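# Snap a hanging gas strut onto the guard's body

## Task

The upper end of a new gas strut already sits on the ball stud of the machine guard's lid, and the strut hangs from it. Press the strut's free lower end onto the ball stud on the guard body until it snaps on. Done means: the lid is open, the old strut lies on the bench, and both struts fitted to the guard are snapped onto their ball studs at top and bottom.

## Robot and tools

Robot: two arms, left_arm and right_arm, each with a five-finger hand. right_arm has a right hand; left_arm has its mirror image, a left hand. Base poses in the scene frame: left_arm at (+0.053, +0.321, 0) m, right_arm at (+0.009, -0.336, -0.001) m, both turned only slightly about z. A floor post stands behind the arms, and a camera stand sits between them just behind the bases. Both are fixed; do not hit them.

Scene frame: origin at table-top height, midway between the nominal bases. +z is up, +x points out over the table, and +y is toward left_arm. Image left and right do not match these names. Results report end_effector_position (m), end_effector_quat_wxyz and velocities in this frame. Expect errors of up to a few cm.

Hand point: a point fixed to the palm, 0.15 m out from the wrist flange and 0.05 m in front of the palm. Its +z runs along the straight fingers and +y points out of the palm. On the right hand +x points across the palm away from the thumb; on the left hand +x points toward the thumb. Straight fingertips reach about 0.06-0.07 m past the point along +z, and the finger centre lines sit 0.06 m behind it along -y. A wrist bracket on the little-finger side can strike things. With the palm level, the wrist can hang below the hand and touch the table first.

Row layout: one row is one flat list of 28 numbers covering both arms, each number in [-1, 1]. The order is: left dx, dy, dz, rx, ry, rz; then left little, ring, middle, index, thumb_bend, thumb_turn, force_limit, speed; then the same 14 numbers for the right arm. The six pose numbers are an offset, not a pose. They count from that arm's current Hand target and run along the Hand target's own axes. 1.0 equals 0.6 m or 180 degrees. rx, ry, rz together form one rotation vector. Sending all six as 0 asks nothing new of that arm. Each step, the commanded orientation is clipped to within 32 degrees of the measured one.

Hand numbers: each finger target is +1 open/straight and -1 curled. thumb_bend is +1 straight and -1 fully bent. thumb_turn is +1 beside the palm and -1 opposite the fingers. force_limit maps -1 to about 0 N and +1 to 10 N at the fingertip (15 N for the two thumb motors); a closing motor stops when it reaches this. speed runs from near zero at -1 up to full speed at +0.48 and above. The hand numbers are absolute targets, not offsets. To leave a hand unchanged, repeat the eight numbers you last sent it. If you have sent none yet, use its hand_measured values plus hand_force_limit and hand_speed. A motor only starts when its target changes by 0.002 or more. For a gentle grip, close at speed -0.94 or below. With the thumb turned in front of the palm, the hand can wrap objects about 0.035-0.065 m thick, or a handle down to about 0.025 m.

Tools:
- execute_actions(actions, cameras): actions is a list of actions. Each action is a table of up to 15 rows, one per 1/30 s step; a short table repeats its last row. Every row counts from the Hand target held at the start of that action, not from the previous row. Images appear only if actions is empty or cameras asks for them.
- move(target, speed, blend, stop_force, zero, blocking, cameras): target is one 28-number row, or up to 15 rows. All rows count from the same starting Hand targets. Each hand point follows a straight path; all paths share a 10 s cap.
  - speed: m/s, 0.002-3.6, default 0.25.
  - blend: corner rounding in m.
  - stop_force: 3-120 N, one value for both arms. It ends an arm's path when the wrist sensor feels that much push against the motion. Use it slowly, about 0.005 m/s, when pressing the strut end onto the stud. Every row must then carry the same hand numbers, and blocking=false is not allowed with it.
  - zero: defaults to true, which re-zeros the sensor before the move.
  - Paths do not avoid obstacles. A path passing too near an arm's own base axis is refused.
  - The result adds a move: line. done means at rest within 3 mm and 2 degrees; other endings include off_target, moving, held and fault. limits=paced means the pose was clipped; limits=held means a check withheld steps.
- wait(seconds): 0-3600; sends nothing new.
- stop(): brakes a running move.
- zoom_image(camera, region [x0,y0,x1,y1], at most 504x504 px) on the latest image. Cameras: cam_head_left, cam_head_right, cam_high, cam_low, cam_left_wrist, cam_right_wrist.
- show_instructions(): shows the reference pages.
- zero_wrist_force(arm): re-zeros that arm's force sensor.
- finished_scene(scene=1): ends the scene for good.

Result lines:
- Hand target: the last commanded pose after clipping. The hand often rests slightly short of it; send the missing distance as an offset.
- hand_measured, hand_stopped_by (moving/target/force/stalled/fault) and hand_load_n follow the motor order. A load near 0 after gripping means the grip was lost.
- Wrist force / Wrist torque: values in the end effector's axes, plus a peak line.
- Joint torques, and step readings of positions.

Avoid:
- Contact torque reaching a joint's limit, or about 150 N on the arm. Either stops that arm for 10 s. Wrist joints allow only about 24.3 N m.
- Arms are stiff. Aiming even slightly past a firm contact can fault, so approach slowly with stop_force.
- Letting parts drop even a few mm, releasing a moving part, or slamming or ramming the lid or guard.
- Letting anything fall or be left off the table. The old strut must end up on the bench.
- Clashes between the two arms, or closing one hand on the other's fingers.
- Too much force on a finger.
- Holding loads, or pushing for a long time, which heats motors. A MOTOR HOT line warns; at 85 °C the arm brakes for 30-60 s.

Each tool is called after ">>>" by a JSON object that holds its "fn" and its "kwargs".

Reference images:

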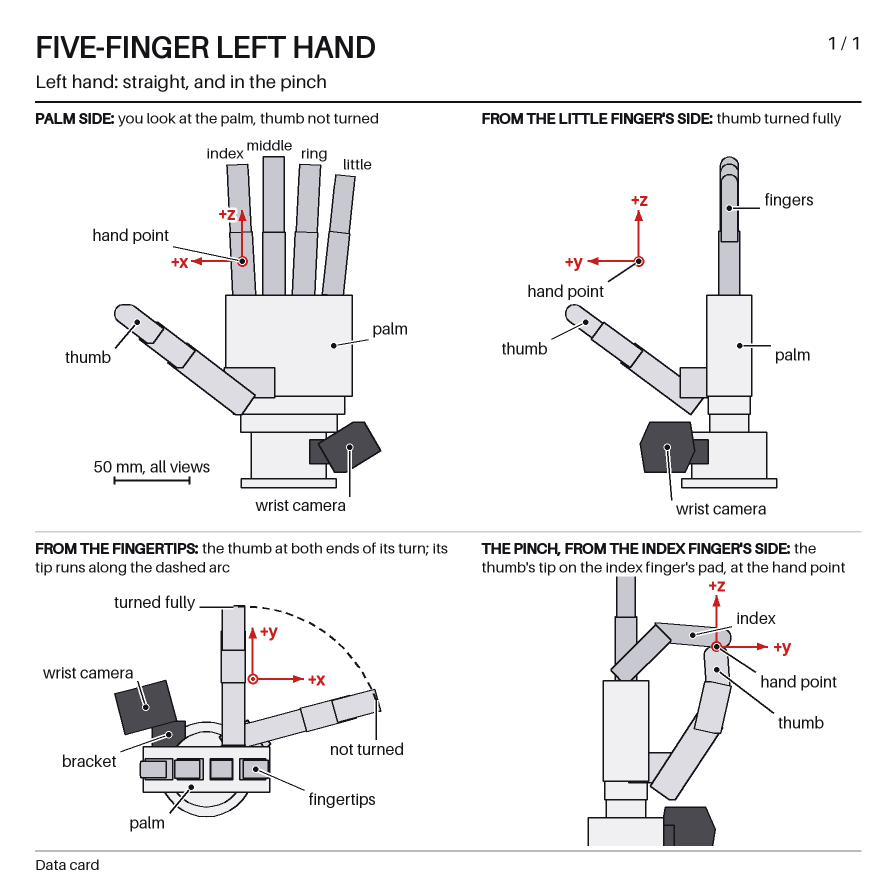

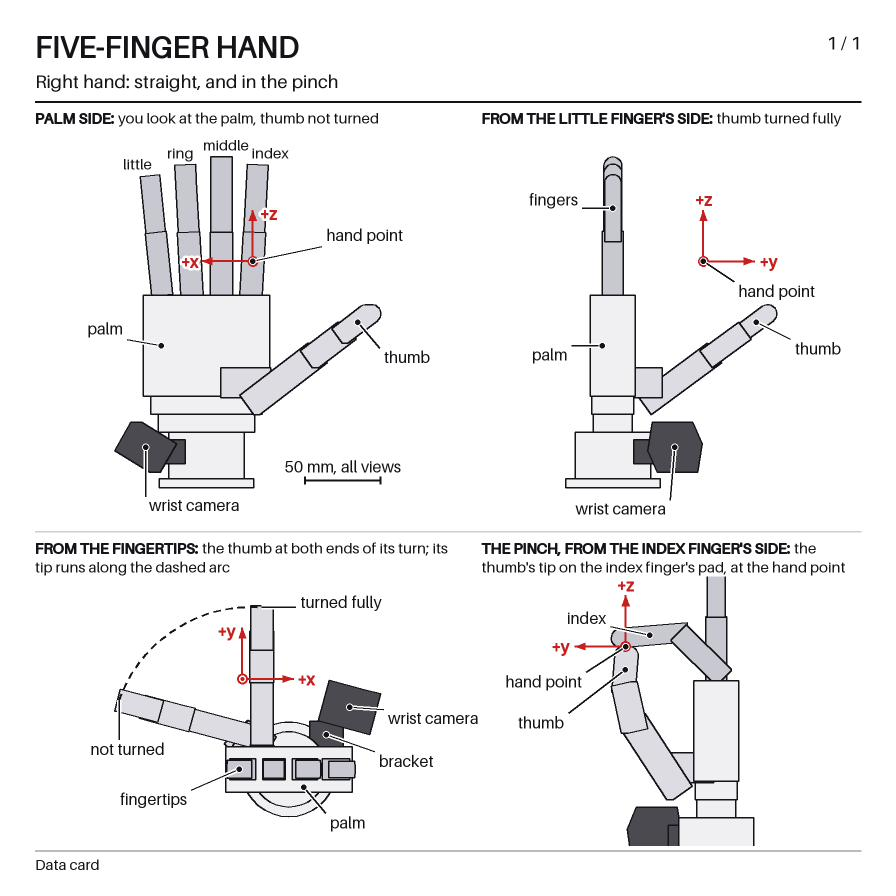

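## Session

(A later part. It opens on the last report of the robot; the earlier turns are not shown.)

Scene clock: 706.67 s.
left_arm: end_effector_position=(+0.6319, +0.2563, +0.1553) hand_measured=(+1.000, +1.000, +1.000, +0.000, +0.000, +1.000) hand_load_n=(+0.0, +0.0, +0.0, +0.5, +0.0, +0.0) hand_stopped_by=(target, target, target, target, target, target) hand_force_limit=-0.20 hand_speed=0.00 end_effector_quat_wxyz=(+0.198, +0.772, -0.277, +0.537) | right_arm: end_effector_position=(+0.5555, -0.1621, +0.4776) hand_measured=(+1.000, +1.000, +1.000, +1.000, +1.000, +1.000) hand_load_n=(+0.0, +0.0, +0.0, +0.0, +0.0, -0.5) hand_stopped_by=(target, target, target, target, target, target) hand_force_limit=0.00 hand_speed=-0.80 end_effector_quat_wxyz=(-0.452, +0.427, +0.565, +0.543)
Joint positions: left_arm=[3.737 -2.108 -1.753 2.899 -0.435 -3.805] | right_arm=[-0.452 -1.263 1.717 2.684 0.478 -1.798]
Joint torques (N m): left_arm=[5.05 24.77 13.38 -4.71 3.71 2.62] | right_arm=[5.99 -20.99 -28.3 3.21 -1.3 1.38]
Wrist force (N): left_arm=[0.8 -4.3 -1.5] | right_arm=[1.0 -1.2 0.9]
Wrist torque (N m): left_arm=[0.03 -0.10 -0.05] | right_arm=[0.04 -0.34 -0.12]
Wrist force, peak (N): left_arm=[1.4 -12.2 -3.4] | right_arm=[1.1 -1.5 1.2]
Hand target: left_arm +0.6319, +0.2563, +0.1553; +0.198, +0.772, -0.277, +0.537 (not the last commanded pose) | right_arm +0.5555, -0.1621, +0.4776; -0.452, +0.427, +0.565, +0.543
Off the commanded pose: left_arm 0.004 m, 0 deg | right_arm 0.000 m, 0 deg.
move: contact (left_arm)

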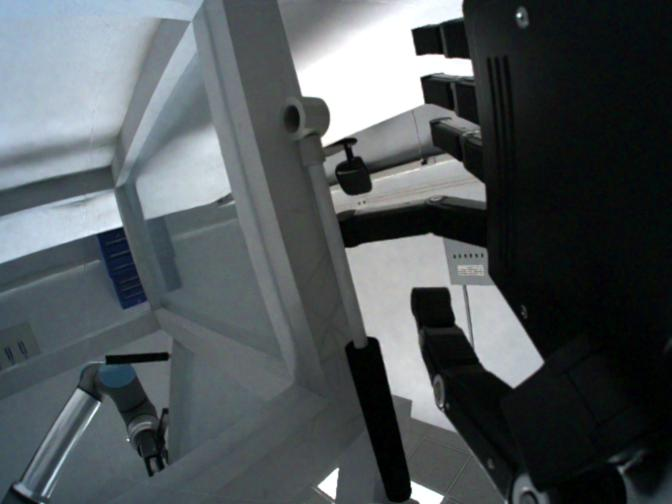

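>>> {"fn": "move", "kwargs": {"target": [[0,0.004,-0.015,0,0,0,1,1,1,0,0,1,-0.2,0,0,0,0,0,0,0,1,1,1,1,1,1,0,-0.8]], "cameras": ["cam_left_wrist"], "speed": 0.02}}

>>> {"fn": "zoom_image", "kwargs": {"camera": "cam_left_wrist", "region": [250, 80, 450, 280]}}

Scene clock: 710.93 s.
left_arm: end_effector_position=(+0.6238, +0.2599, +0.1586) hand_measured=(+1.000, +1.000, +1.000, +0.000, +0.000, +1.000) hand_load_n=(+0.0, +0.0, +0.5, +0.0, +0.0, +0.0) hand_stopped_by=(target, target, target, target, target, target) hand_force_limit=-0.20 hand_speed=0.00 end_effector_quat_wxyz=(+0.198, +0.772, -0.277, +0.537) | right_arm: end_effector_position=(+0.5555, -0.1621, +0.4776) hand_measured=(+1.000, +1.000, +1.000, +1.000, +1.000, +1.000) hand_load_n=(+0.0, +0.0, +0.0, +0.0, +0.0, +0.0) hand_stopped_by=(target, target, target, target, target, target) hand_force_limit=0.00 hand_speed=-0.80 end_effector_quat_wxyz=(-0.452, +0.427, +0.565, +0.543)
Joint positions: left_arm=[3.755 -2.098 -1.768 2.873 -0.425 -3.77] | right_arm=[-0.452 -1.263 1.717 2.684 0.478 -1.798]
Joint torques (N m): left_arm=[-8.55 30.4 20 0.41 0.79 -2.13] | right_arm=[6.08 -21.61 -28.39 3.23 -1.34 1.59]
Wrist force (N): left_arm=[0.3 0.9 -0.1] | right_arm=[1.1 -1.3 1.1]
Wrist torque (N m): left_arm=[0.16 -0.02 -0.10] | right_arm=[0.01 -0.36 -0.11]
Wrist force, peak (N): left_arm=[0.8 -4.5 -1.2] | right_arm=[1.4 -1.4 1.1]
Hand target: left_arm +0.6239, +0.2599, +0.1585; +0.198, +0.772, -0.277, +0.537 | right_arm +0.5555, -0.1621, +0.4776; -0.452, +0.427, +0.565, +0.543
Off the commanded pose: left_arm 0.000 m, 0 deg | right_arm 0.000 m, 0 deg.
move: done

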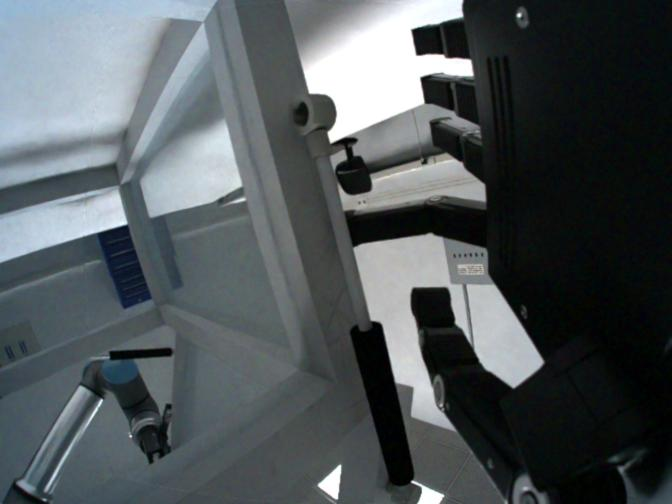

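Scaled by 2.520 from the camera's image (finer frame: 960x720).

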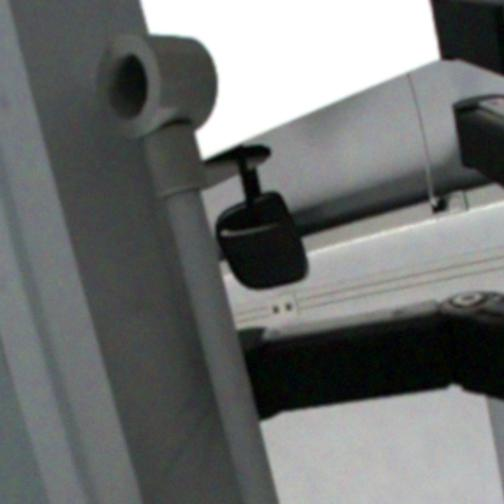

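>>> {"fn": "move", "kwargs": {"target": [[0,0,0,0,0,0,1,1,1,0,0,-1,-0.6,-0.6,0,0,0,0,0,0,1,1,1,1,1,1,0,-0.8]], "cameras": ["cam_left_wrist"]}}

>>> {"fn": "zoom_image", "kwargs": {"camera": "cam_left_wrist", "region": [250, 80, 450, 280]}}

Scene clock: 717.07 s.
left_arm: end_effector_position=(+0.6239, +0.2599, +0.1585) hand_measured=(+1.000, +1.000, +1.000, +0.000, +0.000, -1.000) hand_load_n=(+0.0, +0.0, +0.0, +0.0, +0.0, +0.0) hand_stopped_by=(target, target, target, target, target, target) hand_force_limit=-0.60 hand_speed=-0.60 end_effector_quat_wxyz=(+0.198, +0.772, -0.277, +0.537) | right_arm: end_effector_position=(+0.5555, -0.1621, +0.4776) hand_measured=(+1.000, +1.000, +1.000, +1.000, +1.000, +1.000) hand_load_n=(+0.0, +0.0, +0.5, +0.0, +0.0, +0.0) hand_stopped_by=(target, target, target, target, target, target) hand_force_limit=0.00 hand_speed=-0.80 end_effector_quat_wxyz=(-0.452, +0.427, +0.565, +0.543)
Joint positions: left_arm=[3.755 -2.098 -1.768 2.873 -0.425 -3.77] | right_arm=[-0.452 -1.263 1.717 2.684 0.478 -1.798]
Joint torques (N m): left_arm=[-8.14 26.94 16.26 0.81 -1.06 -2.3] | right_arm=[5.93 -21.05 -28.6 3.21 -1.3 1.93]
Wrist force (N): left_arm=[0.6 1.0 0.0] | right_arm=[1.0 -1.3 1.0]
Wrist torque (N m): left_arm=[0.18 -0.06 -0.04] | right_arm=[0.02 -0.35 -0.12]
Wrist force, peak (N): left_arm=[0.6 1.3 -0.2] | right_arm=[1.4 -1.3 1.3]
Hand target: left_arm +0.6239, +0.2599, +0.1585; +0.198, +0.772, -0.277, +0.537 | right_arm +0.5555, -0.1621, +0.4776; -0.452, +0.427, +0.565, +0.543
Off the commanded pose: left_arm 0.000 m, 0 deg | right_arm 0.000 m, 0 deg.
move: done

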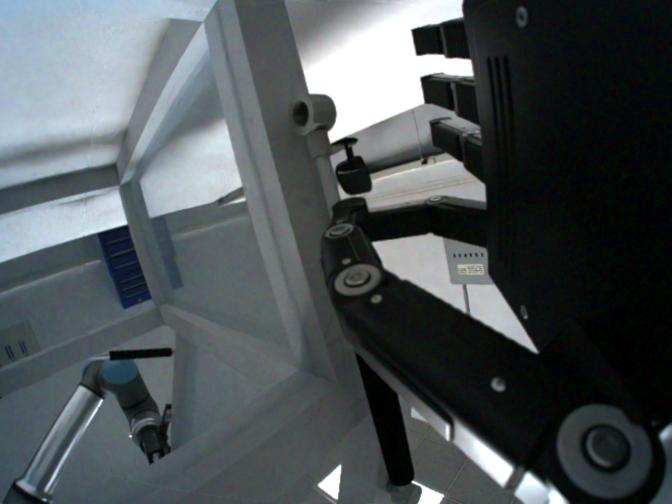

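Scaled by 2.520 from the camera's image (finer frame: 960x720).

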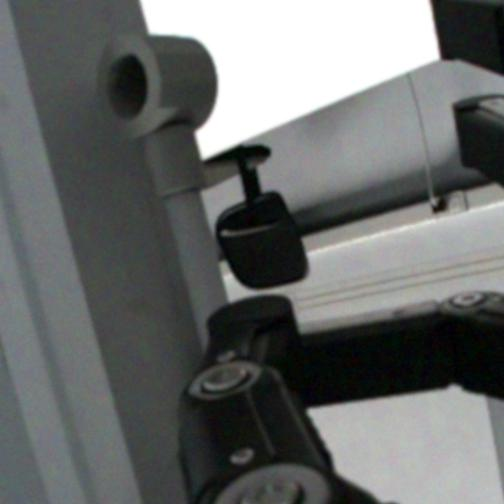

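>>> {"fn": "move", "kwargs": {"target": [[0,0,0,0,0,0,1,1,1,-0.35,0,-1,-0.1,-0.85,0,0,0,0,0,0,1,1,1,1,1,1,0,-0.8]], "cameras": ["cam_left_wrist"]}}

>>> {"fn": "zoom_image", "kwargs": {"camera": "cam_left_wrist", "region": [250, 80, 450, 280]}}

Scene clock: 719.17 s.
left_arm: end_effector_position=(+0.6239, +0.2599, +0.1585) hand_measured=(+1.000, +1.000, +1.000, -0.304, +0.000, -1.000) hand_load_n=(+0.0, +0.0, +0.0, +4.0, +0.0, -4.0) hand_stopped_by=(target, target, target, force, target, target) hand_force_limit=-0.10 hand_speed=-0.85 end_effector_quat_wxyz=(+0.198, +0.772, -0.277, +0.537) | right_arm: end_effector_position=(+0.5555, -0.1621, +0.4776) hand_measured=(+1.000, +1.000, +1.000, +1.000, +1.000, +1.000) hand_load_n=(+0.0, +0.0, +0.0, +0.0, +0.0, +0.0) hand_stopped_by=(target, target, target, target, target, target) hand_force_limit=0.00 hand_speed=-0.80 end_effector_quat_wxyz=(-0.452, +0.427, +0.565, +0.543)
Joint positions: left_arm=[3.755 -2.098 -1.768 2.873 -0.425 -3.77] | right_arm=[-0.452 -1.263 1.717 2.684 0.478 -1.798]
Joint torques (N m): left_arm=[-8.43 28.55 13.73 0.49 -0.98 -2.13] | right_arm=[6.45 -21.34 -28.01 3.17 -1.29 2.16]
Wrist force (N): left_arm=[0.5 1.0 0.0] | right_arm=[1.2 -1.2 1.0]
Wrist torque (N m): left_arm=[0.17 -0.04 -0.05] | right_arm=[0.03 -0.35 -0.11]
Wrist force, peak (N): left_arm=[0.6 1.2 -0.1] | right_arm=[1.3 -1.4 1.0]
Hand target: left_arm +0.6239, +0.2599, +0.1585; +0.198, +0.772, -0.277, +0.537 | right_arm +0.5555, -0.1621, +0.4776; -0.452, +0.427, +0.565, +0.543
Off the commanded pose: left_arm 0.000 m, 0 deg | right_arm 0.000 m, 0 deg.
move: done

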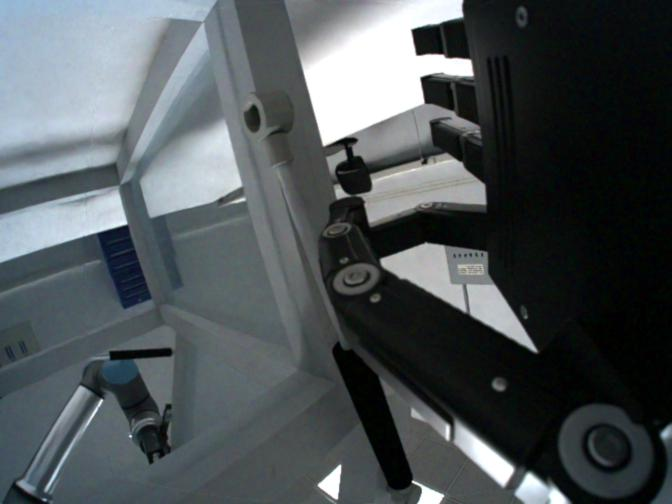

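Scaled by 2.520 from the camera's image (finer frame: 960x720).

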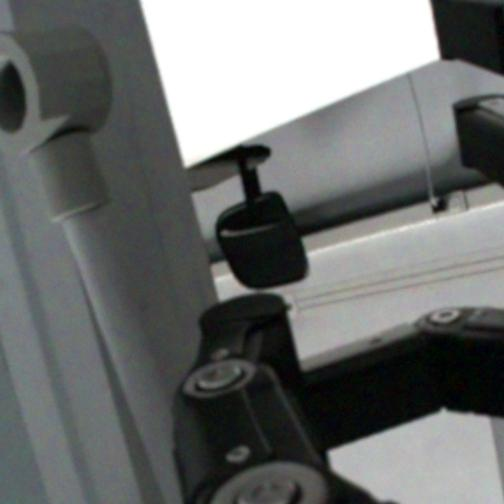

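>>> {"fn": "move", "kwargs": {"target": [[0,0,0,0,0,0,1,1,1,0.3,0,-1,-0.1,-0.7,0,0,0,0,0,0,1,1,1,1,1,1,0,-0.8]], "cameras": []}}

>>> {"fn": "move", "kwargs": {"target": [[0.0,-0.1,-0.04,0,0,0,1,1,1,0.3,0,-1,-0.1,-0.7,0,0,0,0,0,0,1,1,1,1,1,1,0,-0.8]], "cameras": ["cam_left_wrist"], "speed": 0.04}}

Scene clock: 760.93 s.
left_arm: end_effector_position=(+0.6239, +0.2599, +0.1585) hand_measured=(+1.000, +1.000, +1.000, +0.300, +0.000, -1.000) hand_load_n=(+0.0, +0.0, +0.0, +0.0, +0.0, -0.5) hand_stopped_by=(target, target, target, target, target, target) hand_force_limit=-0.10 hand_speed=-0.70 end_effector_quat_wxyz=(+0.198, +0.772, -0.277, +0.537) | right_arm: end_effector_position=(+0.5555, -0.1621, +0.4776) hand_measured=(+1.000, +1.000, +1.000, +1.000, +1.000, +1.000) hand_load_n=(+0.0, +0.0, +0.0, +0.0, +0.0, +0.0) hand_stopped_by=(target, target, target, target, target, target) hand_force_limit=0.00 hand_speed=-0.80 end_effector_quat_wxyz=(-0.452, +0.427, +0.565, +0.543)
Joint positions: left_arm=[3.755 -2.098 -1.768 2.873 -0.425 -3.77] | right_arm=[-0.452 -1.263 1.717 2.684 0.478 -1.798]
Joint torques (N m): left_arm=[-7.95 31.66 9.41 -0.08 -0.91 -1.83] | right_arm=[6.01 -21.39 -28.4 3.21 -1.25 2.19]
Wrist force (N): left_arm=[0.5 0.9 0.2] | right_arm=[1.1 -1.3 1.0]
Wrist torque (N m): left_arm=[0.13 -0.04 -0.04] | right_arm=[0.02 -0.34 -0.12]
Wrist force, peak (N): left_arm=[0.7 1.2 0.0] | right_arm=[1.4 -1.3 1.3]
Hand target: left_arm +0.6239, +0.2599, +0.1585; +0.198, +0.772, -0.277, +0.537 | right_arm +0.5555, -0.1621, +0.4776; -0.452, +0.427, +0.565, +0.543
Off the commanded pose: left_arm 0.000 m, 0 deg | right_arm 0.000 m, 0 deg.
move: done

Scene clock: 762.83 s.
left_arm: end_effector_position=(+0.6450, +0.3206, +0.1663) hand_measured=(+1.000, +1.000, +1.000, +0.300, +0.000, -1.000) hand_load_n=(+0.0, +0.0, +0.0, +0.0, +0.0, +0.0) hand_stopped_by=(target, target, target, target, target, target) hand_force_limit=-0.10 hand_speed=-0.70 end_effector_quat_wxyz=(+0.198, +0.772, -0.277, +0.537) end_effector_velocity=(-0.001, -0.002, -0.001) end_effector_angular_velocity=(+0.001, -0.003, -0.001) | right_arm: end_effector_position=(+0.5555, -0.1621, +0.4776) hand_measured=(+1.000, +1.000, +1.000, +1.000, +1.000, +1.000) hand_load_n=(+0.0, +0.0, +0.0, +0.0, +0.0, +0.0) hand_stopped_by=(target, target, target, target, target, target) hand_force_limit=0.00 hand_speed=-0.80 end_effector_quat_wxyz=(-0.452, +0.427, +0.565, +0.543)
Joint positions: left_arm=[3.832 -2.201 -1.606 2.656 -0.388 -3.598] | right_arm=[-0.452 -1.263 1.717 2.684 0.478 -1.798]
Joint velocities: left_arm=[-0.002 0.002 -0.005 0.008 0 -0.002] | right_arm=[within noise]
Joint torques (N m): left_arm=[-7.38 52.44 6.42 0.95 1.2 -2.32] | right_arm=[6.12 -21 -28.31 3.15 -1.33 2.11]
Wrist force (N): left_arm=[0.6 0.8 -0.3] | right_arm=[1.0 -1.4 0.9]
Wrist torque (N m): left_arm=[0.13 -0.10 -0.07] | right_arm=[0.00 -0.34 -0.12]
Wrist force, peak (N): left_arm=[0.5 1.4 -0.1] | right_arm=[1.2 -1.4 1.2]
Hand target: left_arm +0.6450, +0.3205, +0.1663; +0.198, +0.772, -0.277, +0.537 | right_arm +0.5555, -0.1621, +0.4776; -0.452, +0.427, +0.565, +0.543
Off the commanded pose: left_arm 0.000 m, 0 deg | right_arm 0.000 m, 0 deg.
move: done

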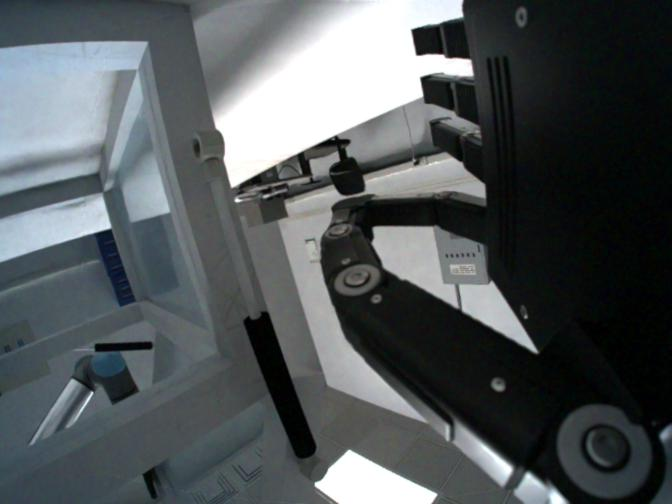

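>>> {"fn": "move", "kwargs": {"target": [[-0.0045,0.0482,-0.0595,0.0579,0.1336,0.0061,1,1,1,0.5,0.05,-1,-0.1,-0.4,0,0,0,0,0,0,1,1,1,1,1,1,0,-0.8]], "cameras": ["cam_left_wrist","cam_low"], "speed": 0.1}}

>>> {"fn": "zoom_image", "kwargs": {"camera": "cam_low", "region": [300, 180, 520, 350]}}

Scene clock: 800.27 s.
left_arm: end_effector_position=(+0.6001, +0.3204, +0.1763) hand_measured=(+1.000, +1.000, +1.000, +0.500, +0.050, -1.000) hand_load_n=(+0.0, +0.0, +0.0, +0.0, +0.0, -0.5) hand_stopped_by=(target, target, target, target, target, target) hand_force_limit=-0.10 hand_speed=-0.40 end_effector_quat_wxyz=(+0.175, +0.655, -0.188, +0.710) | right_arm: end_effector_position=(+0.5555, -0.1621, +0.4776) hand_measured=(+1.000, +1.000, +1.000, +1.000, +1.000, +1.000) hand_load_n=(+0.0, +0.0, +0.0, +0.0, +0.0, +0.0) hand_stopped_by=(target, target, target, target, target, target) hand_force_limit=0.00 hand_speed=-0.80 end_effector_quat_wxyz=(-0.452, +0.427, +0.565, +0.543)
Joint positions: left_arm=[3.912 -1.93 -2.233 4.43 -0.271 -4.934] | right_arm=[-0.452 -1.263 1.717 2.684 0.478 -1.798]
Joint torques (N m): left_arm=[-8.71 29.82 17.62 -1.07 1.94 2.17] | right_arm=[6.19 -21 -27.57 3.17 -1.25 2.12]
Wrist force (N): left_arm=[0.1 1.3 0.1] | right_arm=[1.2 -1.3 1.0]
Wrist torque (N m): left_arm=[0.16 0.01 -0.12] | right_arm=[0.02 -0.39 -0.10]
Wrist force, peak (N): left_arm=[0.2 1.5 -0.1] | right_arm=[1.5 -1.2 1.2]
Hand target: left_arm +0.6001, +0.3203, +0.1763; +0.175, +0.655, -0.188, +0.710 | right_arm +0.5555, -0.1621, +0.4776; -0.452, +0.427, +0.565, +0.543
Off the commanded pose: left_arm 0.000 m, 0 deg | right_arm 0.000 m, 0 deg.
move: done
Images, in order (width x height): cam_low 672x504, cam_left_wrist 672x504.

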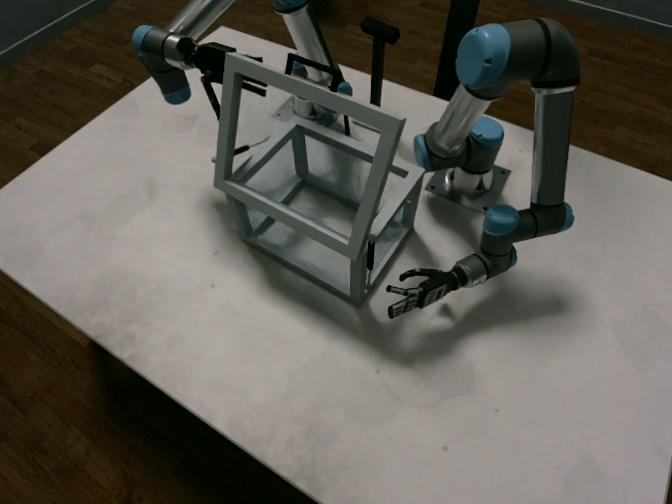

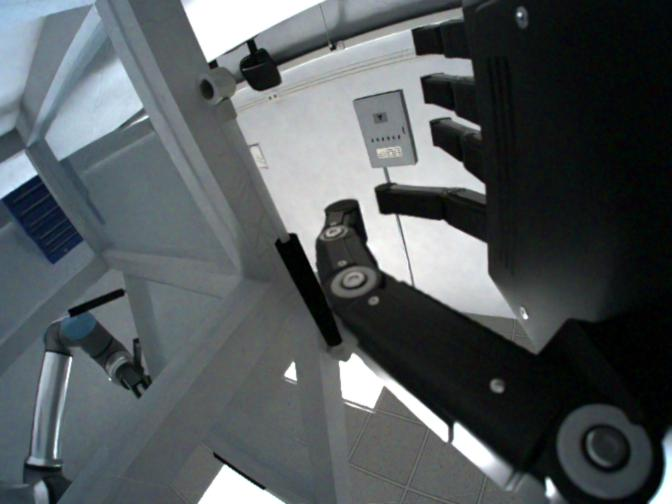

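Scaled by 2.291.

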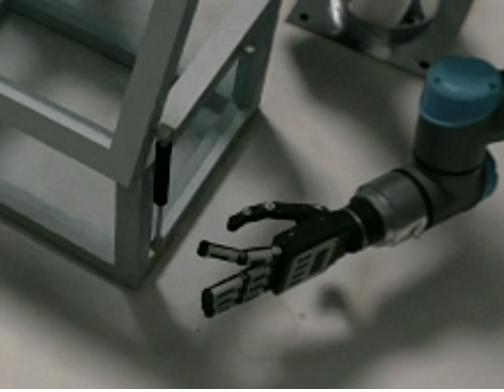

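>>> {"fn": "move", "kwargs": {"target": [[-0.0025,0.0733,0.075,0,0,0,1,1,1,0.5,0.05,-1,-0.1,-0.4,0,0,0,0,0,0,1,1,1,1,1,1,0,-0.8]], "cameras": ["cam_left_wrist"], "speed": 0.04, "stop_force": 5}}

>>> {"fn": "zoom_image", "kwargs": {"camera": "cam_left_wrist", "region": [230, 20, 480, 270]}}

Scene clock: 806.43 s.
left_arm: end_effector_position=(+0.6174, +0.2598, +0.1764) hand_measured=(+1.000, +1.000, +1.000, +0.500, +0.050, -1.000) hand_load_n=(+0.0, +0.0, +0.0, +0.0, +0.0, +0.0) hand_stopped_by=(target, target, target, target, target, target) hand_force_limit=-0.10 hand_speed=-0.40 end_effector_quat_wxyz=(+0.175, +0.655, -0.188, +0.710) | right_arm: end_effector_position=(+0.5555, -0.1621, +0.4776) hand_measured=(+1.000, +1.000, +1.000, +1.000, +1.000, +1.000) hand_load_n=(+0.0, +0.0, +0.0, +0.0, +0.0, -0.5) hand_stopped_by=(target, target, target, target, target, target) hand_force_limit=0.00 hand_speed=-0.80 end_effector_quat_wxyz=(-0.452, +0.427, +0.565, +0.543)
Joint positions: left_arm=[3.761 -1.929 -2.225 4.328 -0.418 -4.835] | right_arm=[-0.452 -1.263 1.717 2.684 0.478 -1.798]
Joint torques (N m): left_arm=[6.99 17.04 7.38 3.96 2.08 -2.19] | right_arm=[5.69 -21.34 -28.03 3.2 -1.21 2.12]
Wrist force (N): left_arm=[0.4 1.2 -0.1] | right_arm=[1.3 -1.3 0.9]
Wrist torque (N m): left_arm=[0.18 -0.04 -0.10] | right_arm=[0.02 -0.35 -0.11]
Wrist force, peak (N): left_arm=[0.2 1.8 0.0] | right_arm=[1.4 -1.4 1.1]
Hand target: left_arm +0.6174, +0.2598, +0.1764; +0.175, +0.655, -0.188, +0.710 | right_arm +0.5555, -0.1621, +0.4776; -0.452, +0.427, +0.565, +0.543
Off the commanded pose: left_arm 0.000 m, 0 deg | right_arm 0.000 m, 0 deg.
move: done

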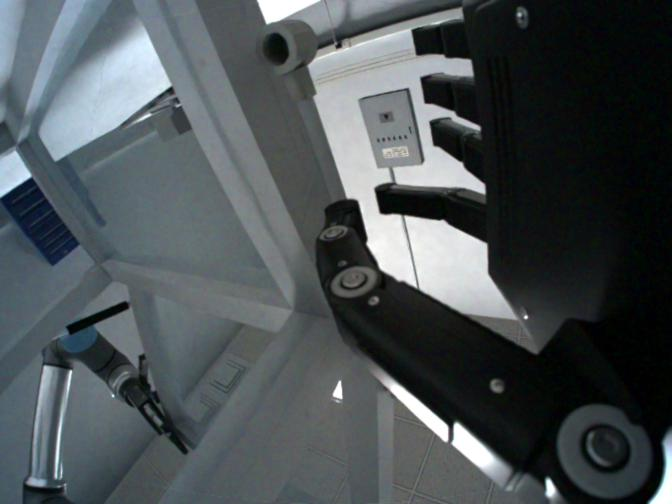

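Scaled by 2.016 from the camera's image (finer frame: 960x720).

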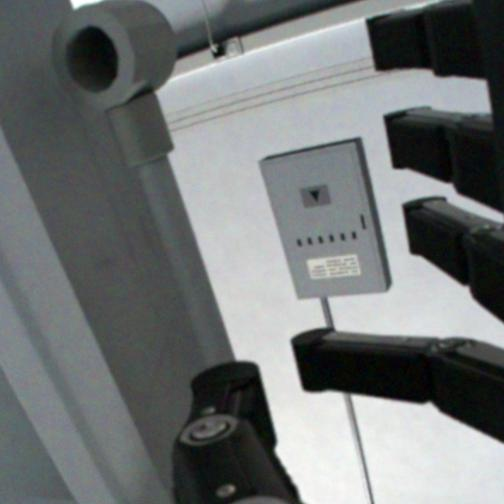

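>>> {"fn": "move", "kwargs": {"target": [[-0.0033,-0.014,0.0353,0,0,0,1,1,1,0.5,0.05,-1,-0.1,-0.4,0,0,0,0,0,0,1,1,1,1,1,1,0,-0.8],[-0.0055,-0.0157,0.0638,0,0,0,1,1,1,0.5,0.05,-1,-0.1,-0.4,0,0,0,0,0,0,1,1,1,1,1,1,0,-0.8]], "cameras": ["cam_left_wrist"], "speed": 0.03, "blend": 0.005}}

>>> {"fn": "zoom_image", "kwargs": {"camera": "cam_left_wrist", "region": [230, 20, 480, 270]}}

Scene clock: 810.90 s.
left_arm: end_effector_position=(+0.6555, +0.2489, +0.1760) hand_measured=(+1.000, +1.000, +1.000, +0.500, +0.050, -1.000) hand_load_n=(+0.0, +0.0, +0.0, +0.0, +0.5, +0.0) hand_stopped_by=(target, target, target, target, target, target) hand_force_limit=-0.10 hand_speed=-0.40 end_effector_quat_wxyz=(+0.175, +0.655, -0.188, +0.710) | right_arm: end_effector_position=(+0.5555, -0.1621, +0.4776) hand_measured=(+1.000, +1.000, +1.000, +1.000, +1.000, +1.000) hand_load_n=(+0.0, -0.5, +0.0, +0.0, +0.0, +0.0) hand_stopped_by=(target, target, target, target, target, target) hand_force_limit=0.00 hand_speed=-0.80 end_effector_quat_wxyz=(-0.452, +0.427, +0.565, +0.543)
Joint positions: left_arm=[3.683 -1.988 -2.12 4.257 -0.495 -4.807] | right_arm=[-0.452 -1.263 1.717 2.684 0.478 -1.798]
Joint torques (N m): left_arm=[6.83 43.48 5.46 3.17 2.11 0.67] | right_arm=[6.84 -21.82 -27.25 3.16 -1.24 2.1]
Wrist force (N): left_arm=[0.7 1.2 -0.2] | right_arm=[1.0 -1.3 1.0]
Wrist torque (N m): left_arm=[0.19 -0.10 -0.08] | right_arm=[0.01 -0.33 -0.12]
Wrist force, peak (N): left_arm=[0.4 1.4 -0.5] | right_arm=[1.4 -1.5 1.1]
Hand target: left_arm +0.6554, +0.2490, +0.1761; +0.175, +0.655, -0.188, +0.710 | right_arm +0.5555, -0.1621, +0.4776; -0.452, +0.427, +0.565, +0.543
Off the commanded pose: left_arm 0.000 m, 0 deg | right_arm 0.000 m, 0 deg.
move: done

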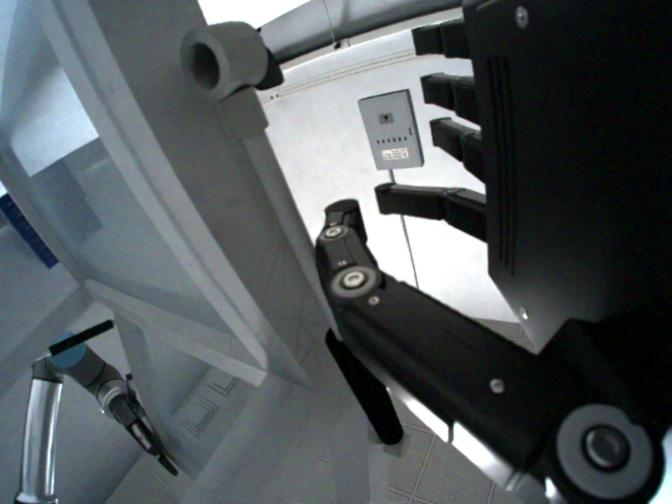

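Scaled by 2.016 from the camera's image (finer frame: 960x720).

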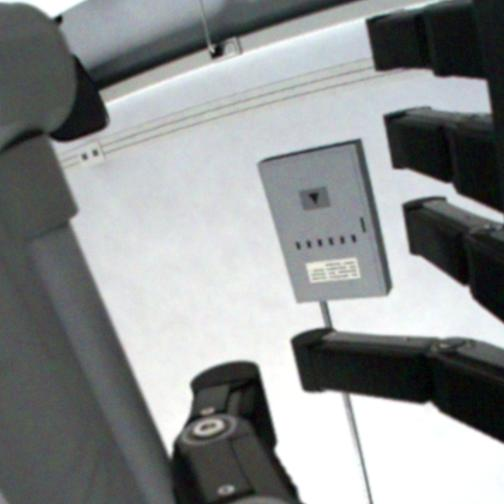

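>>> {"fn": "move", "kwargs": {"target": [[0,-0.0505,-0.0292,0,0,0,1,1,1,0.5,0.05,-1,-0.1,-0.4,0,0,0,0,0,0,1,1,1,1,1,1,0,-0.8],[0.008,-0.0048,-0.1082,0,0,0,1,1,1,0.5,0.05,-1,-0.1,-0.4,0,0,0,0,0,0,1,1,1,1,1,1,0,-0.8],[0.008,0.0485,-0.0773,0,0,0,1,1,1,0.5,0.05,-1,-0.1,-0.4,0,0,0,0,0,0,1,1,1,1,1,1,0,-0.8]], "cameras": ["cam_left_wrist"], "speed": [0.06,0.06,0.03]}}

>>> {"fn": "zoom_image", "kwargs": {"camera": "cam_left_wrist", "region": [230, 20, 480, 270]}}

Scene clock: 821.03 s.
left_arm: end_effector_position=(+0.6005, +0.2467, +0.1766) hand_measured=(+1.000, +1.000, +1.000, +0.500, +0.050, -1.000) hand_load_n=(-0.5, +0.0, +0.0, +0.0, +0.0, +0.0) hand_stopped_by=(target, target, target, target, target, target) hand_force_limit=-0.10 hand_speed=-0.40 end_effector_quat_wxyz=(+0.175, +0.655, -0.188, +0.710) end_effector_velocity=(-0.001, +0.000, +0.000) end_effector_angular_velocity=(+0.000, +0.001, -0.003) | right_arm: end_effector_position=(+0.5555, -0.1621, +0.4776) hand_measured=(+1.000, +1.000, +1.000, +1.000, +1.000, +1.000) hand_load_n=(+0.0, +0.0, +0.0, +0.0, +0.0, +0.0) hand_stopped_by=(target, target, target, target, target, target) hand_force_limit=0.00 hand_speed=-0.80 end_effector_quat_wxyz=(-0.452, +0.427, +0.565, +0.543)
Joint positions: left_arm=[3.759 -1.895 -2.281 4.35 -0.42 -4.834] | right_arm=[-0.452 -1.263 1.717 2.684 0.478 -1.798]
Joint velocities: left_arm=[0.002 0 0 0 0.005 0] | right_arm=[within noise]
Joint torques (N m): left_arm=[6.86 29.23 14.03 0.24 1.82 -0.62] | right_arm=[6.46 -21.61 -27.09 3.22 -1.15 2.15]
Wrist force (N): left_arm=[0.3 1.5 -0.2] | right_arm=[1.0 -1.4 1.1]
Wrist torque (N m): left_arm=[0.25 -0.04 -0.12] | right_arm=[-0.01 -0.35 -0.12]
Wrist force, peak (N): left_arm=[0.6 2.0 0.2] | right_arm=[1.4 -1.3 1.3]
Hand target: left_arm +0.6005, +0.2468, +0.1766; +0.175, +0.655, -0.188, +0.710 | right_arm +0.5555, -0.1621, +0.4776; -0.452, +0.427, +0.565, +0.543
Off the commanded pose: left_arm 0.000 m, 0 deg | right_arm 0.000 m, 0 deg.
move: done

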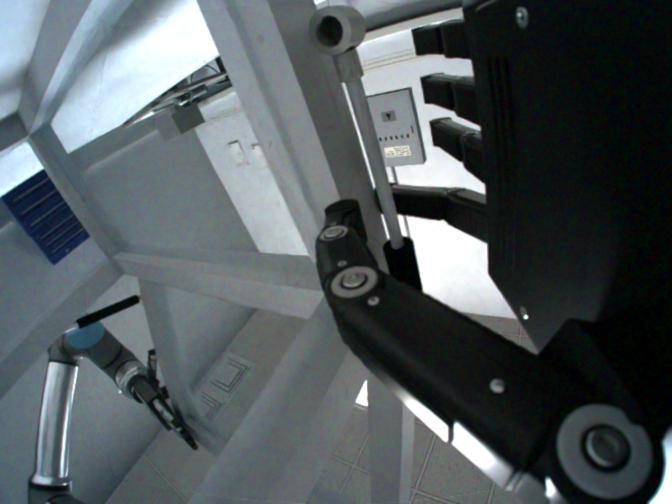

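Scaled by 2.016 from the camera's image (finer frame: 960x720).

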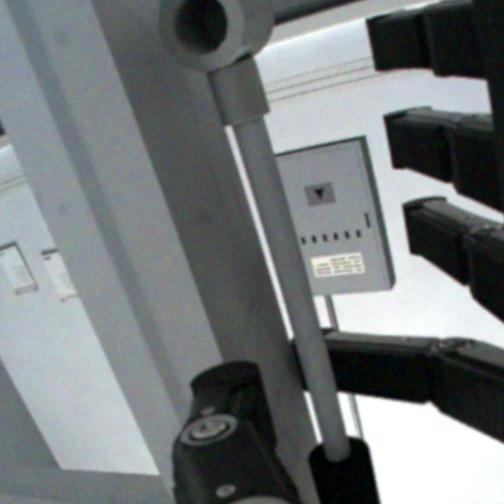

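>>> {"fn": "move", "kwargs": {"target": [[-0.0044,-0.0249,0.0431,0,0,0,1,1,1,0.5,0.05,-1,-0.1,-0.4,0,0,0,0,0,0,1,1,1,1,1,1,0,-0.8]], "cameras": ["cam_left_wrist"], "speed": 0.02}}

>>> {"fn": "zoom_image", "kwargs": {"camera": "cam_left_wrist", "region": [230, 20, 480, 270]}}

Scene clock: 827.47 s.
left_arm: end_effector_position=(+0.6305, +0.2468, +0.1762) hand_measured=(+1.000, +1.000, +1.000, +0.500, +0.050, -1.000) hand_load_n=(+0.0, +0.5, +0.0, +0.0, +0.0, -0.5) hand_stopped_by=(target, target, target, target, target, target) hand_force_limit=-0.10 hand_speed=-0.40 end_effector_quat_wxyz=(+0.175, +0.655, -0.188, +0.710) | right_arm: end_effector_position=(+0.5555, -0.1621, +0.4776) hand_measured=(+1.000, +1.000, +1.000, +1.000, +1.000, +1.000) hand_load_n=(+0.0, +0.0, -0.5, +0.0, +0.0, +0.0) hand_stopped_by=(target, target, target, target, target, target) hand_force_limit=0.00 hand_speed=-0.80 end_effector_quat_wxyz=(-0.452, +0.427, +0.565, +0.543)
Joint positions: left_arm=[3.713 -1.946 -2.194 4.298 -0.466 -4.817] | right_arm=[-0.452 -1.263 1.717 2.684 0.478 -1.798]
Joint torques (N m): left_arm=[6.03 39.15 5.04 1.75 1.16 1.73] | right_arm=[6.14 -22.37 -27.04 3.2 -1.08 2.19]
Wrist force (N): left_arm=[0.4 1.4 -0.2] | right_arm=[1.1 -1.2 1.1]
Wrist torque (N m): left_arm=[0.21 -0.05 -0.11] | right_arm=[0.02 -0.37 -0.11]
Wrist force, peak (N): left_arm=[0.4 1.6 -0.1] | right_arm=[1.2 -1.5 1.2]
Hand target: left_arm +0.6305, +0.2469, +0.1763; +0.175, +0.655, -0.188, +0.710 | right_arm +0.5555, -0.1621, +0.4776; -0.452, +0.427, +0.565, +0.543
Off the commanded pose: left_arm 0.000 m, 0 deg | right_arm 0.000 m, 0 deg.
move: done

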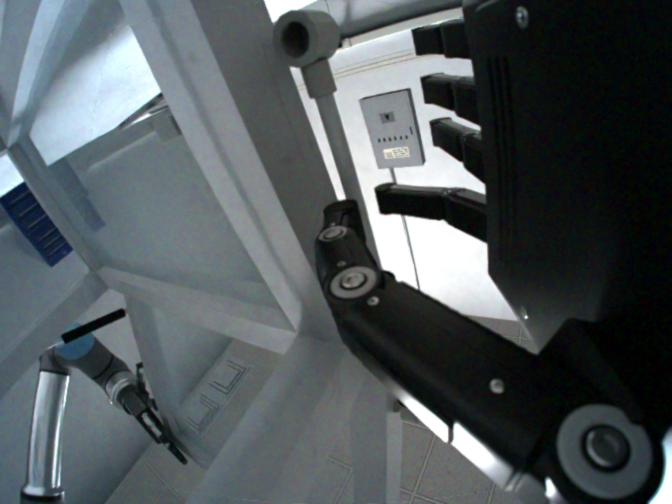

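Scaled by 2.016 from the camera's image (finer frame: 960x720).

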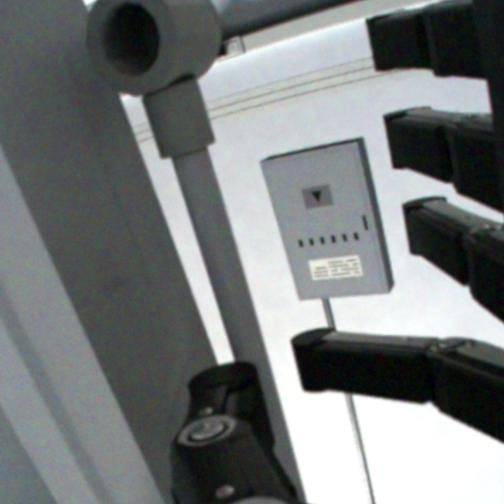

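>>> {"fn": "move", "kwargs": {"target": [[-0.0044,-0.0249,0.0431,0,0,0,1,1,1,0.5,0.05,-1,-0.1,-0.4,0,0,0,0,0,0,1,1,1,1,1,1,0,-0.8]], "cameras": ["cam_left_wrist"], "speed": 0.02}}

>>> {"fn": "zoom_image", "kwargs": {"camera": "cam_left_wrist", "region": [200, 0, 450, 250]}}

Scene clock: 830.87 s.
left_arm: end_effector_position=(+0.6605, +0.2469, +0.1760) hand_measured=(+1.000, +1.000, +1.000, +0.500, +0.050, -1.000) hand_load_n=(+0.5, +0.0, +0.0, +0.0, +0.0, +0.0) hand_stopped_by=(target, target, target, target, target, target) hand_force_limit=-0.10 hand_speed=-0.40 end_effector_quat_wxyz=(+0.175, +0.655, -0.188, +0.710) | right_arm: end_effector_position=(+0.5555, -0.1621, +0.4776) hand_measured=(+1.000, +1.000, +1.000, +1.000, +1.000, +1.000) hand_load_n=(+0.0, +0.0, +0.0, +0.0, +0.0, +0.0) hand_stopped_by=(target, target, target, target, target, target) hand_force_limit=0.00 hand_speed=-0.80 end_effector_quat_wxyz=(-0.452, +0.427, +0.565, +0.543)
Joint positions: left_arm=[3.672 -1.996 -2.106 4.248 -0.506 -4.803] | right_arm=[-0.452 -1.263 1.717 2.684 0.478 -1.798]
Joint torques (N m): left_arm=[6.19 41.32 5.42 1.76 0.77 1.9] | right_arm=[5.95 -22.31 -27.31 3.11 -1.02 2.13]
Wrist force (N): left_arm=[0.5 1.5 -0.2] | right_arm=[1.1 -1.2 1.1]
Wrist torque (N m): left_arm=[0.22 -0.05 -0.11] | right_arm=[0.02 -0.35 -0.11]
Wrist force, peak (N): left_arm=[0.9 1.4 -0.4] | right_arm=[1.3 -1.4 1.2]
Hand target: left_arm +0.6604, +0.2470, +0.1761; +0.175, +0.655, -0.188, +0.710 | right_arm +0.5555, -0.1621, +0.4776; -0.452, +0.427, +0.565, +0.543
Off the commanded pose: left_arm 0.000 m, 0 deg | right_arm 0.000 m, 0 deg.
move: done

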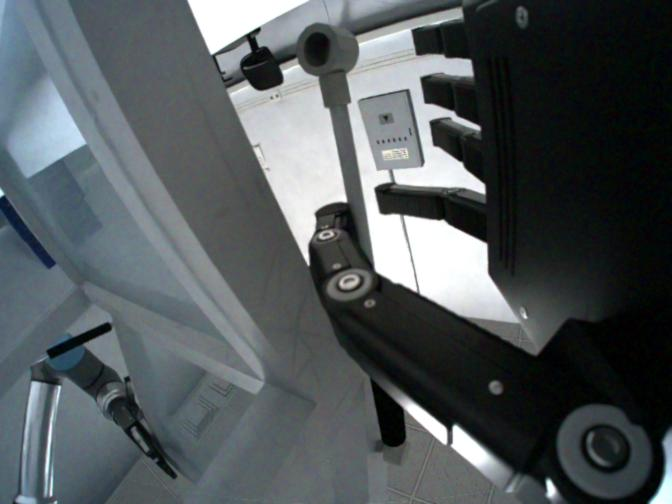

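Scaled by 2.016 from the camera's image (finer frame: 960x720).

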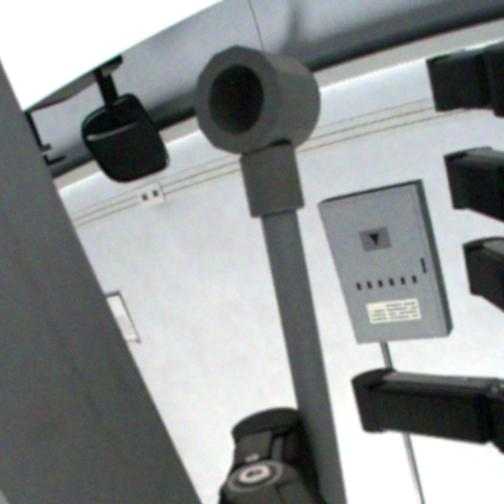

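>>> {"fn": "move", "kwargs": {"target": [[0,-0.007,0.003,0,0,0,1,1,1,0.0,0.05,-1,-0.1,-0.7,0,0,0,0,0,0,1,1,1,1,1,1,0,-0.8]], "cameras": ["cam_left_wrist"], "speed": 0.02}}

>>> {"fn": "zoom_image", "kwargs": {"camera": "cam_left_wrist", "region": [200, 0, 450, 250]}}

Scene clock: 834.17 s.
left_arm: end_effector_position=(+0.6641, +0.2498, +0.1763) hand_measured=(+1.000, +1.000, +1.000, +0.000, +0.050, -1.000) hand_load_n=(+0.0, +0.0, +0.0, -0.5, +0.0, +0.0) hand_stopped_by=(target, target, target, target, target, target) hand_force_limit=-0.10 hand_speed=-0.70 end_effector_quat_wxyz=(+0.175, +0.655, -0.188, +0.710) | right_arm: end_effector_position=(+0.5555, -0.1621, +0.4776) hand_measured=(+1.000, +1.000, +1.000, +1.000, +1.000, +1.000) hand_load_n=(+0.0, +0.0, +0.0, +0.0, +0.0, +0.0) hand_stopped_by=(target, target, target, target, target, target) hand_force_limit=0.00 hand_speed=-0.80 end_effector_quat_wxyz=(-0.452, +0.427, +0.565, +0.543)
Joint positions: left_arm=[3.674 -2.002 -2.094 4.243 -0.504 -4.804] | right_arm=[-0.452 -1.263 1.717 2.684 0.478 -1.798]
Joint torques (N m): left_arm=[-1.18 43.05 5.14 3.72 0.59 -0.4] | right_arm=[6.11 -22.25 -27.27 3.11 -1.04 2.06]
Wrist force (N): left_arm=[0.5 1.6 -0.3] | right_arm=[1.2 -1.1 1.2]
Wrist torque (N m): left_arm=[0.24 -0.07 -0.08] | right_arm=[0.02 -0.37 -0.10]
Wrist force, peak (N): left_arm=[0.2 1.8 -0.5] | right_arm=[1.3 -1.5 1.1]
Hand target: left_arm +0.6641, +0.2497, +0.1763; +0.175, +0.655, -0.188, +0.710 | right_arm +0.5555, -0.1621, +0.4776; -0.452, +0.427, +0.565, +0.543
Off the commanded pose: left_arm 0.000 m, 0 deg | right_arm 0.000 m, 0 deg.
move: done

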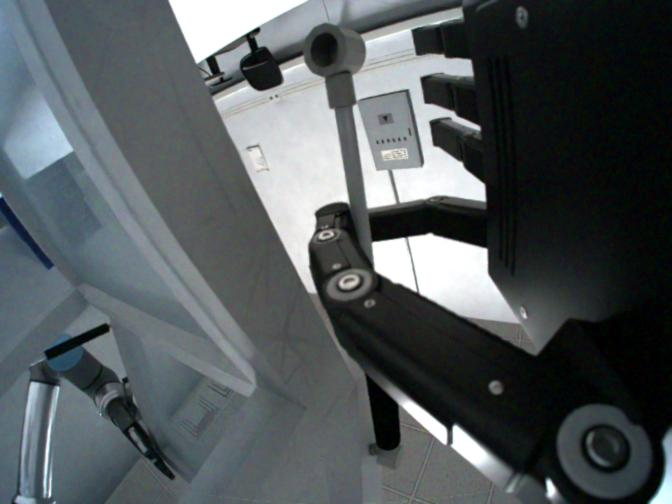

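Scaled by 2.016 from the camera's image (finer frame: 960x720).

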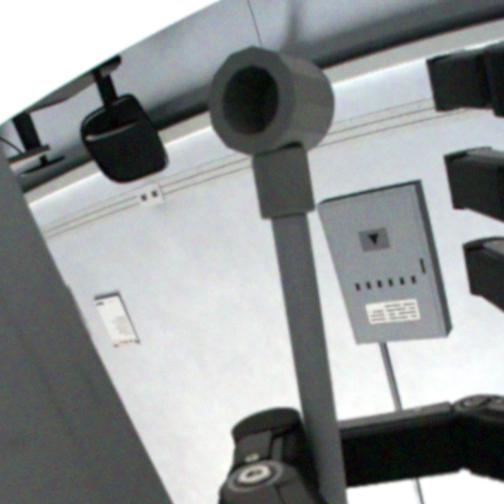

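>>> {"fn": "move", "kwargs": {"target": [[0,0,0,0,0,0,1,1,1,-0.35,0.05,-1,0.0,-0.88,0,0,0,0,0,0,1,1,1,1,1,1,0,-0.8]], "cameras": ["cam_left_wrist"]}}

>>> {"fn": "zoom_image", "kwargs": {"camera": "cam_left_wrist", "region": [200, 0, 450, 250]}}

Scene clock: 837.07 s.
left_arm: end_effector_position=(+0.6641, +0.2497, +0.1763) hand_measured=(+1.000, +1.000, +1.000, -0.322, +0.050, -1.000) hand_load_n=(+0.0, +0.0, +0.0, +4.5, +1.5, -4.0) hand_stopped_by=(target, target, target, force, target, target) hand_force_limit=0.00 hand_speed=-0.88 end_effector_quat_wxyz=(+0.175, +0.655, -0.188, +0.710) | right_arm: end_effector_position=(+0.5555, -0.1621, +0.4776) hand_measured=(+1.000, +1.000, +1.000, +1.000, +1.000, +1.000) hand_load_n=(+0.0, +0.0, +0.0, +0.0, +0.0, +0.0) hand_stopped_by=(target, target, target, target, target, target) hand_force_limit=0.00 hand_speed=-0.80 end_effector_quat_wxyz=(-0.452, +0.427, +0.565, +0.543)
Joint positions: left_arm=[3.674 -2.002 -2.094 4.243 -0.504 -4.804] | right_arm=[-0.452 -1.263 1.717 2.684 0.478 -1.798]
Joint torques (N m): left_arm=[-7.51 43.06 5.3 3.82 -2.32 2.17] | right_arm=[5.92 -22.59 -26.91 3.05 -1.04 2.17]
Wrist force (N): left_arm=[0.4 1.2 -0.2] | right_arm=[1.4 -1.3 1.1]
Wrist torque (N m): left_arm=[0.19 -0.06 -0.08] | right_arm=[0.00 -0.38 -0.11]
Wrist force, peak (N): left_arm=[0.4 1.8 -0.4] | right_arm=[1.2 -1.5 1.3]
Hand target: left_arm +0.6641, +0.2497, +0.1763; +0.175, +0.655, -0.188, +0.710 | right_arm +0.5555, -0.1621, +0.4776; -0.452, +0.427, +0.565, +0.543
Off the commanded pose: left_arm 0.000 m, 0 deg | right_arm 0.000 m, 0 deg.
move: done

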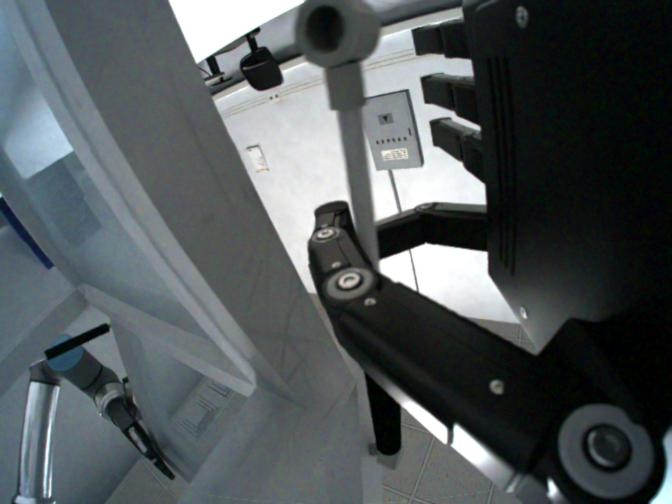

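Scaled by 2.016 from the camera's image (finer frame: 960x720).

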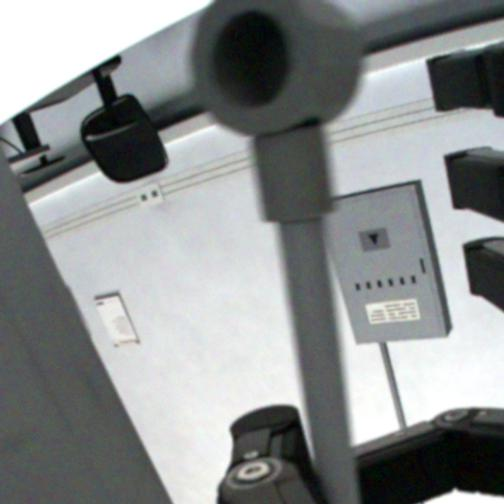

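>>> {"fn": "move", "kwargs": {"target": [[0,0,0,0,0,0,1,1,1,0.5,0.05,-1,0.0,-0.5,0,0,0,0,0,0,1,1,1,1,1,1,0,-0.8]], "cameras": []}}

>>> {"fn": "move", "kwargs": {"target": [[0,0,0,0,0,0,1,1,1,0.5,0.05,1,0.0,-0.3,0,0,0,0,0,0,1,1,1,1,1,1,0,-0.8]], "cameras": ["cam_left_wrist"]}}

Scene clock: 852.57 s.
left_arm: end_effector_position=(+0.6641, +0.2497, +0.1763) hand_measured=(+1.000, +1.000, +1.000, +0.500, +0.050, -1.000) hand_load_n=(+0.0, +0.0, +0.0, +0.0, +0.5, +0.0) hand_stopped_by=(target, target, target, target, target, target) hand_force_limit=0.00 hand_speed=-0.50 end_effector_quat_wxyz=(+0.175, +0.655, -0.188, +0.710) | right_arm: end_effector_position=(+0.5555, -0.1621, +0.4776) hand_measured=(+1.000, +1.000, +1.000, +1.000, +1.000, +1.000) hand_load_n=(+0.0, +0.0, +0.0, +0.0, +0.0, +0.0) hand_stopped_by=(target, target, target, target, target, target) hand_force_limit=0.00 hand_speed=-0.80 end_effector_quat_wxyz=(-0.452, +0.427, +0.565, +0.543)
Joint positions: left_arm=[3.674 -2.002 -2.094 4.243 -0.504 -4.804] | right_arm=[-0.452 -1.263 1.717 2.684 0.478 -1.798]
Joint torques (N m): left_arm=[-6.94 41.4 8.12 2.05 -2.35 2.02] | right_arm=[6.44 -22.51 -26.94 3.11 -1 2.04]
Wrist force (N): left_arm=[0.6 1.2 -0.2] | right_arm=[1.3 -1.3 1.1]
Wrist torque (N m): left_arm=[0.19 -0.09 -0.06] | right_arm=[0.00 -0.37 -0.11]
Wrist force, peak (N): left_arm=[0.5 1.6 -0.2] | right_arm=[1.4 -1.3 1.2]
Hand target: left_arm +0.6641, +0.2497, +0.1763; +0.175, +0.655, -0.188, +0.710 | right_arm +0.5555, -0.1621, +0.4776; -0.452, +0.427, +0.565, +0.543
Off the commanded pose: left_arm 0.000 m, 0 deg | right_arm 0.000 m, 0 deg.
move: done

Scene clock: 853.83 s.
left_arm: end_effector_position=(+0.6641, +0.2497, +0.1763) hand_measured=(+1.000, +1.000, +1.000, +0.500, +0.050, +0.340) hand_load_n=(+0.0, +0.0, +0.0, +0.0, -3.5, -24.0) hand_stopped_by=(target, target, target, target, target, moving) hand_force_limit=0.00 hand_speed=-0.30 end_effector_quat_wxyz=(+0.175, +0.655, -0.188, +0.710) | right_arm: end_effector_position=(+0.5555, -0.1621, +0.4776) hand_measured=(+1.000, +1.000, +1.000, +1.000, +1.000, +1.000) hand_load_n=(+0.0, +0.0, +0.0, +0.0, +0.0, +0.0) hand_stopped_by=(target, target, target, target, target, target) hand_force_limit=0.00 hand_speed=-0.80 end_effector_quat_wxyz=(-0.452, +0.427, +0.565, +0.543)
Joint positions: left_arm=[3.674 -2.002 -2.094 4.243 -0.504 -4.804] | right_arm=[-0.452 -1.263 1.717 2.684 0.478 -1.798]
Joint torques (N m): left_arm=[-3.81 41.42 10.63 1.44 -2.13 -1.53] | right_arm=[6.19 -22.43 -26.39 3.03 -1.07 2.17]
Wrist force (N): left_arm=[-14.8 9.1 1.7] | right_arm=[1.4 -0.2 0.9]
Wrist torque (N m): left_arm=[0.63 0.25 0.84] | right_arm=[0.11 -0.38 -0.03]
Wrist force, peak (N): left_arm=[-14.9 9.2 1.9] | right_arm=[1.4 -1.3 1.2]
Hand target: left_arm +0.6641, +0.2497, +0.1763; +0.175, +0.655, -0.188, +0.710 | right_arm +0.5555, -0.1621, +0.4776; -0.452, +0.427, +0.565, +0.543
Off the commanded pose: left_arm 0.000 m, 0 deg | right_arm 0.000 m, 0 deg.
move: done

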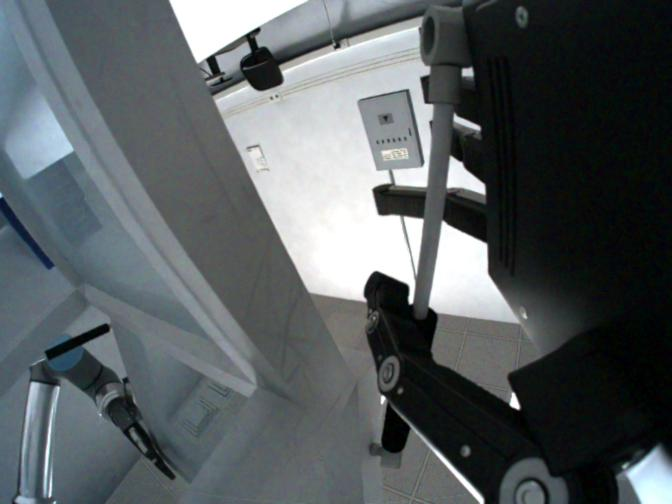

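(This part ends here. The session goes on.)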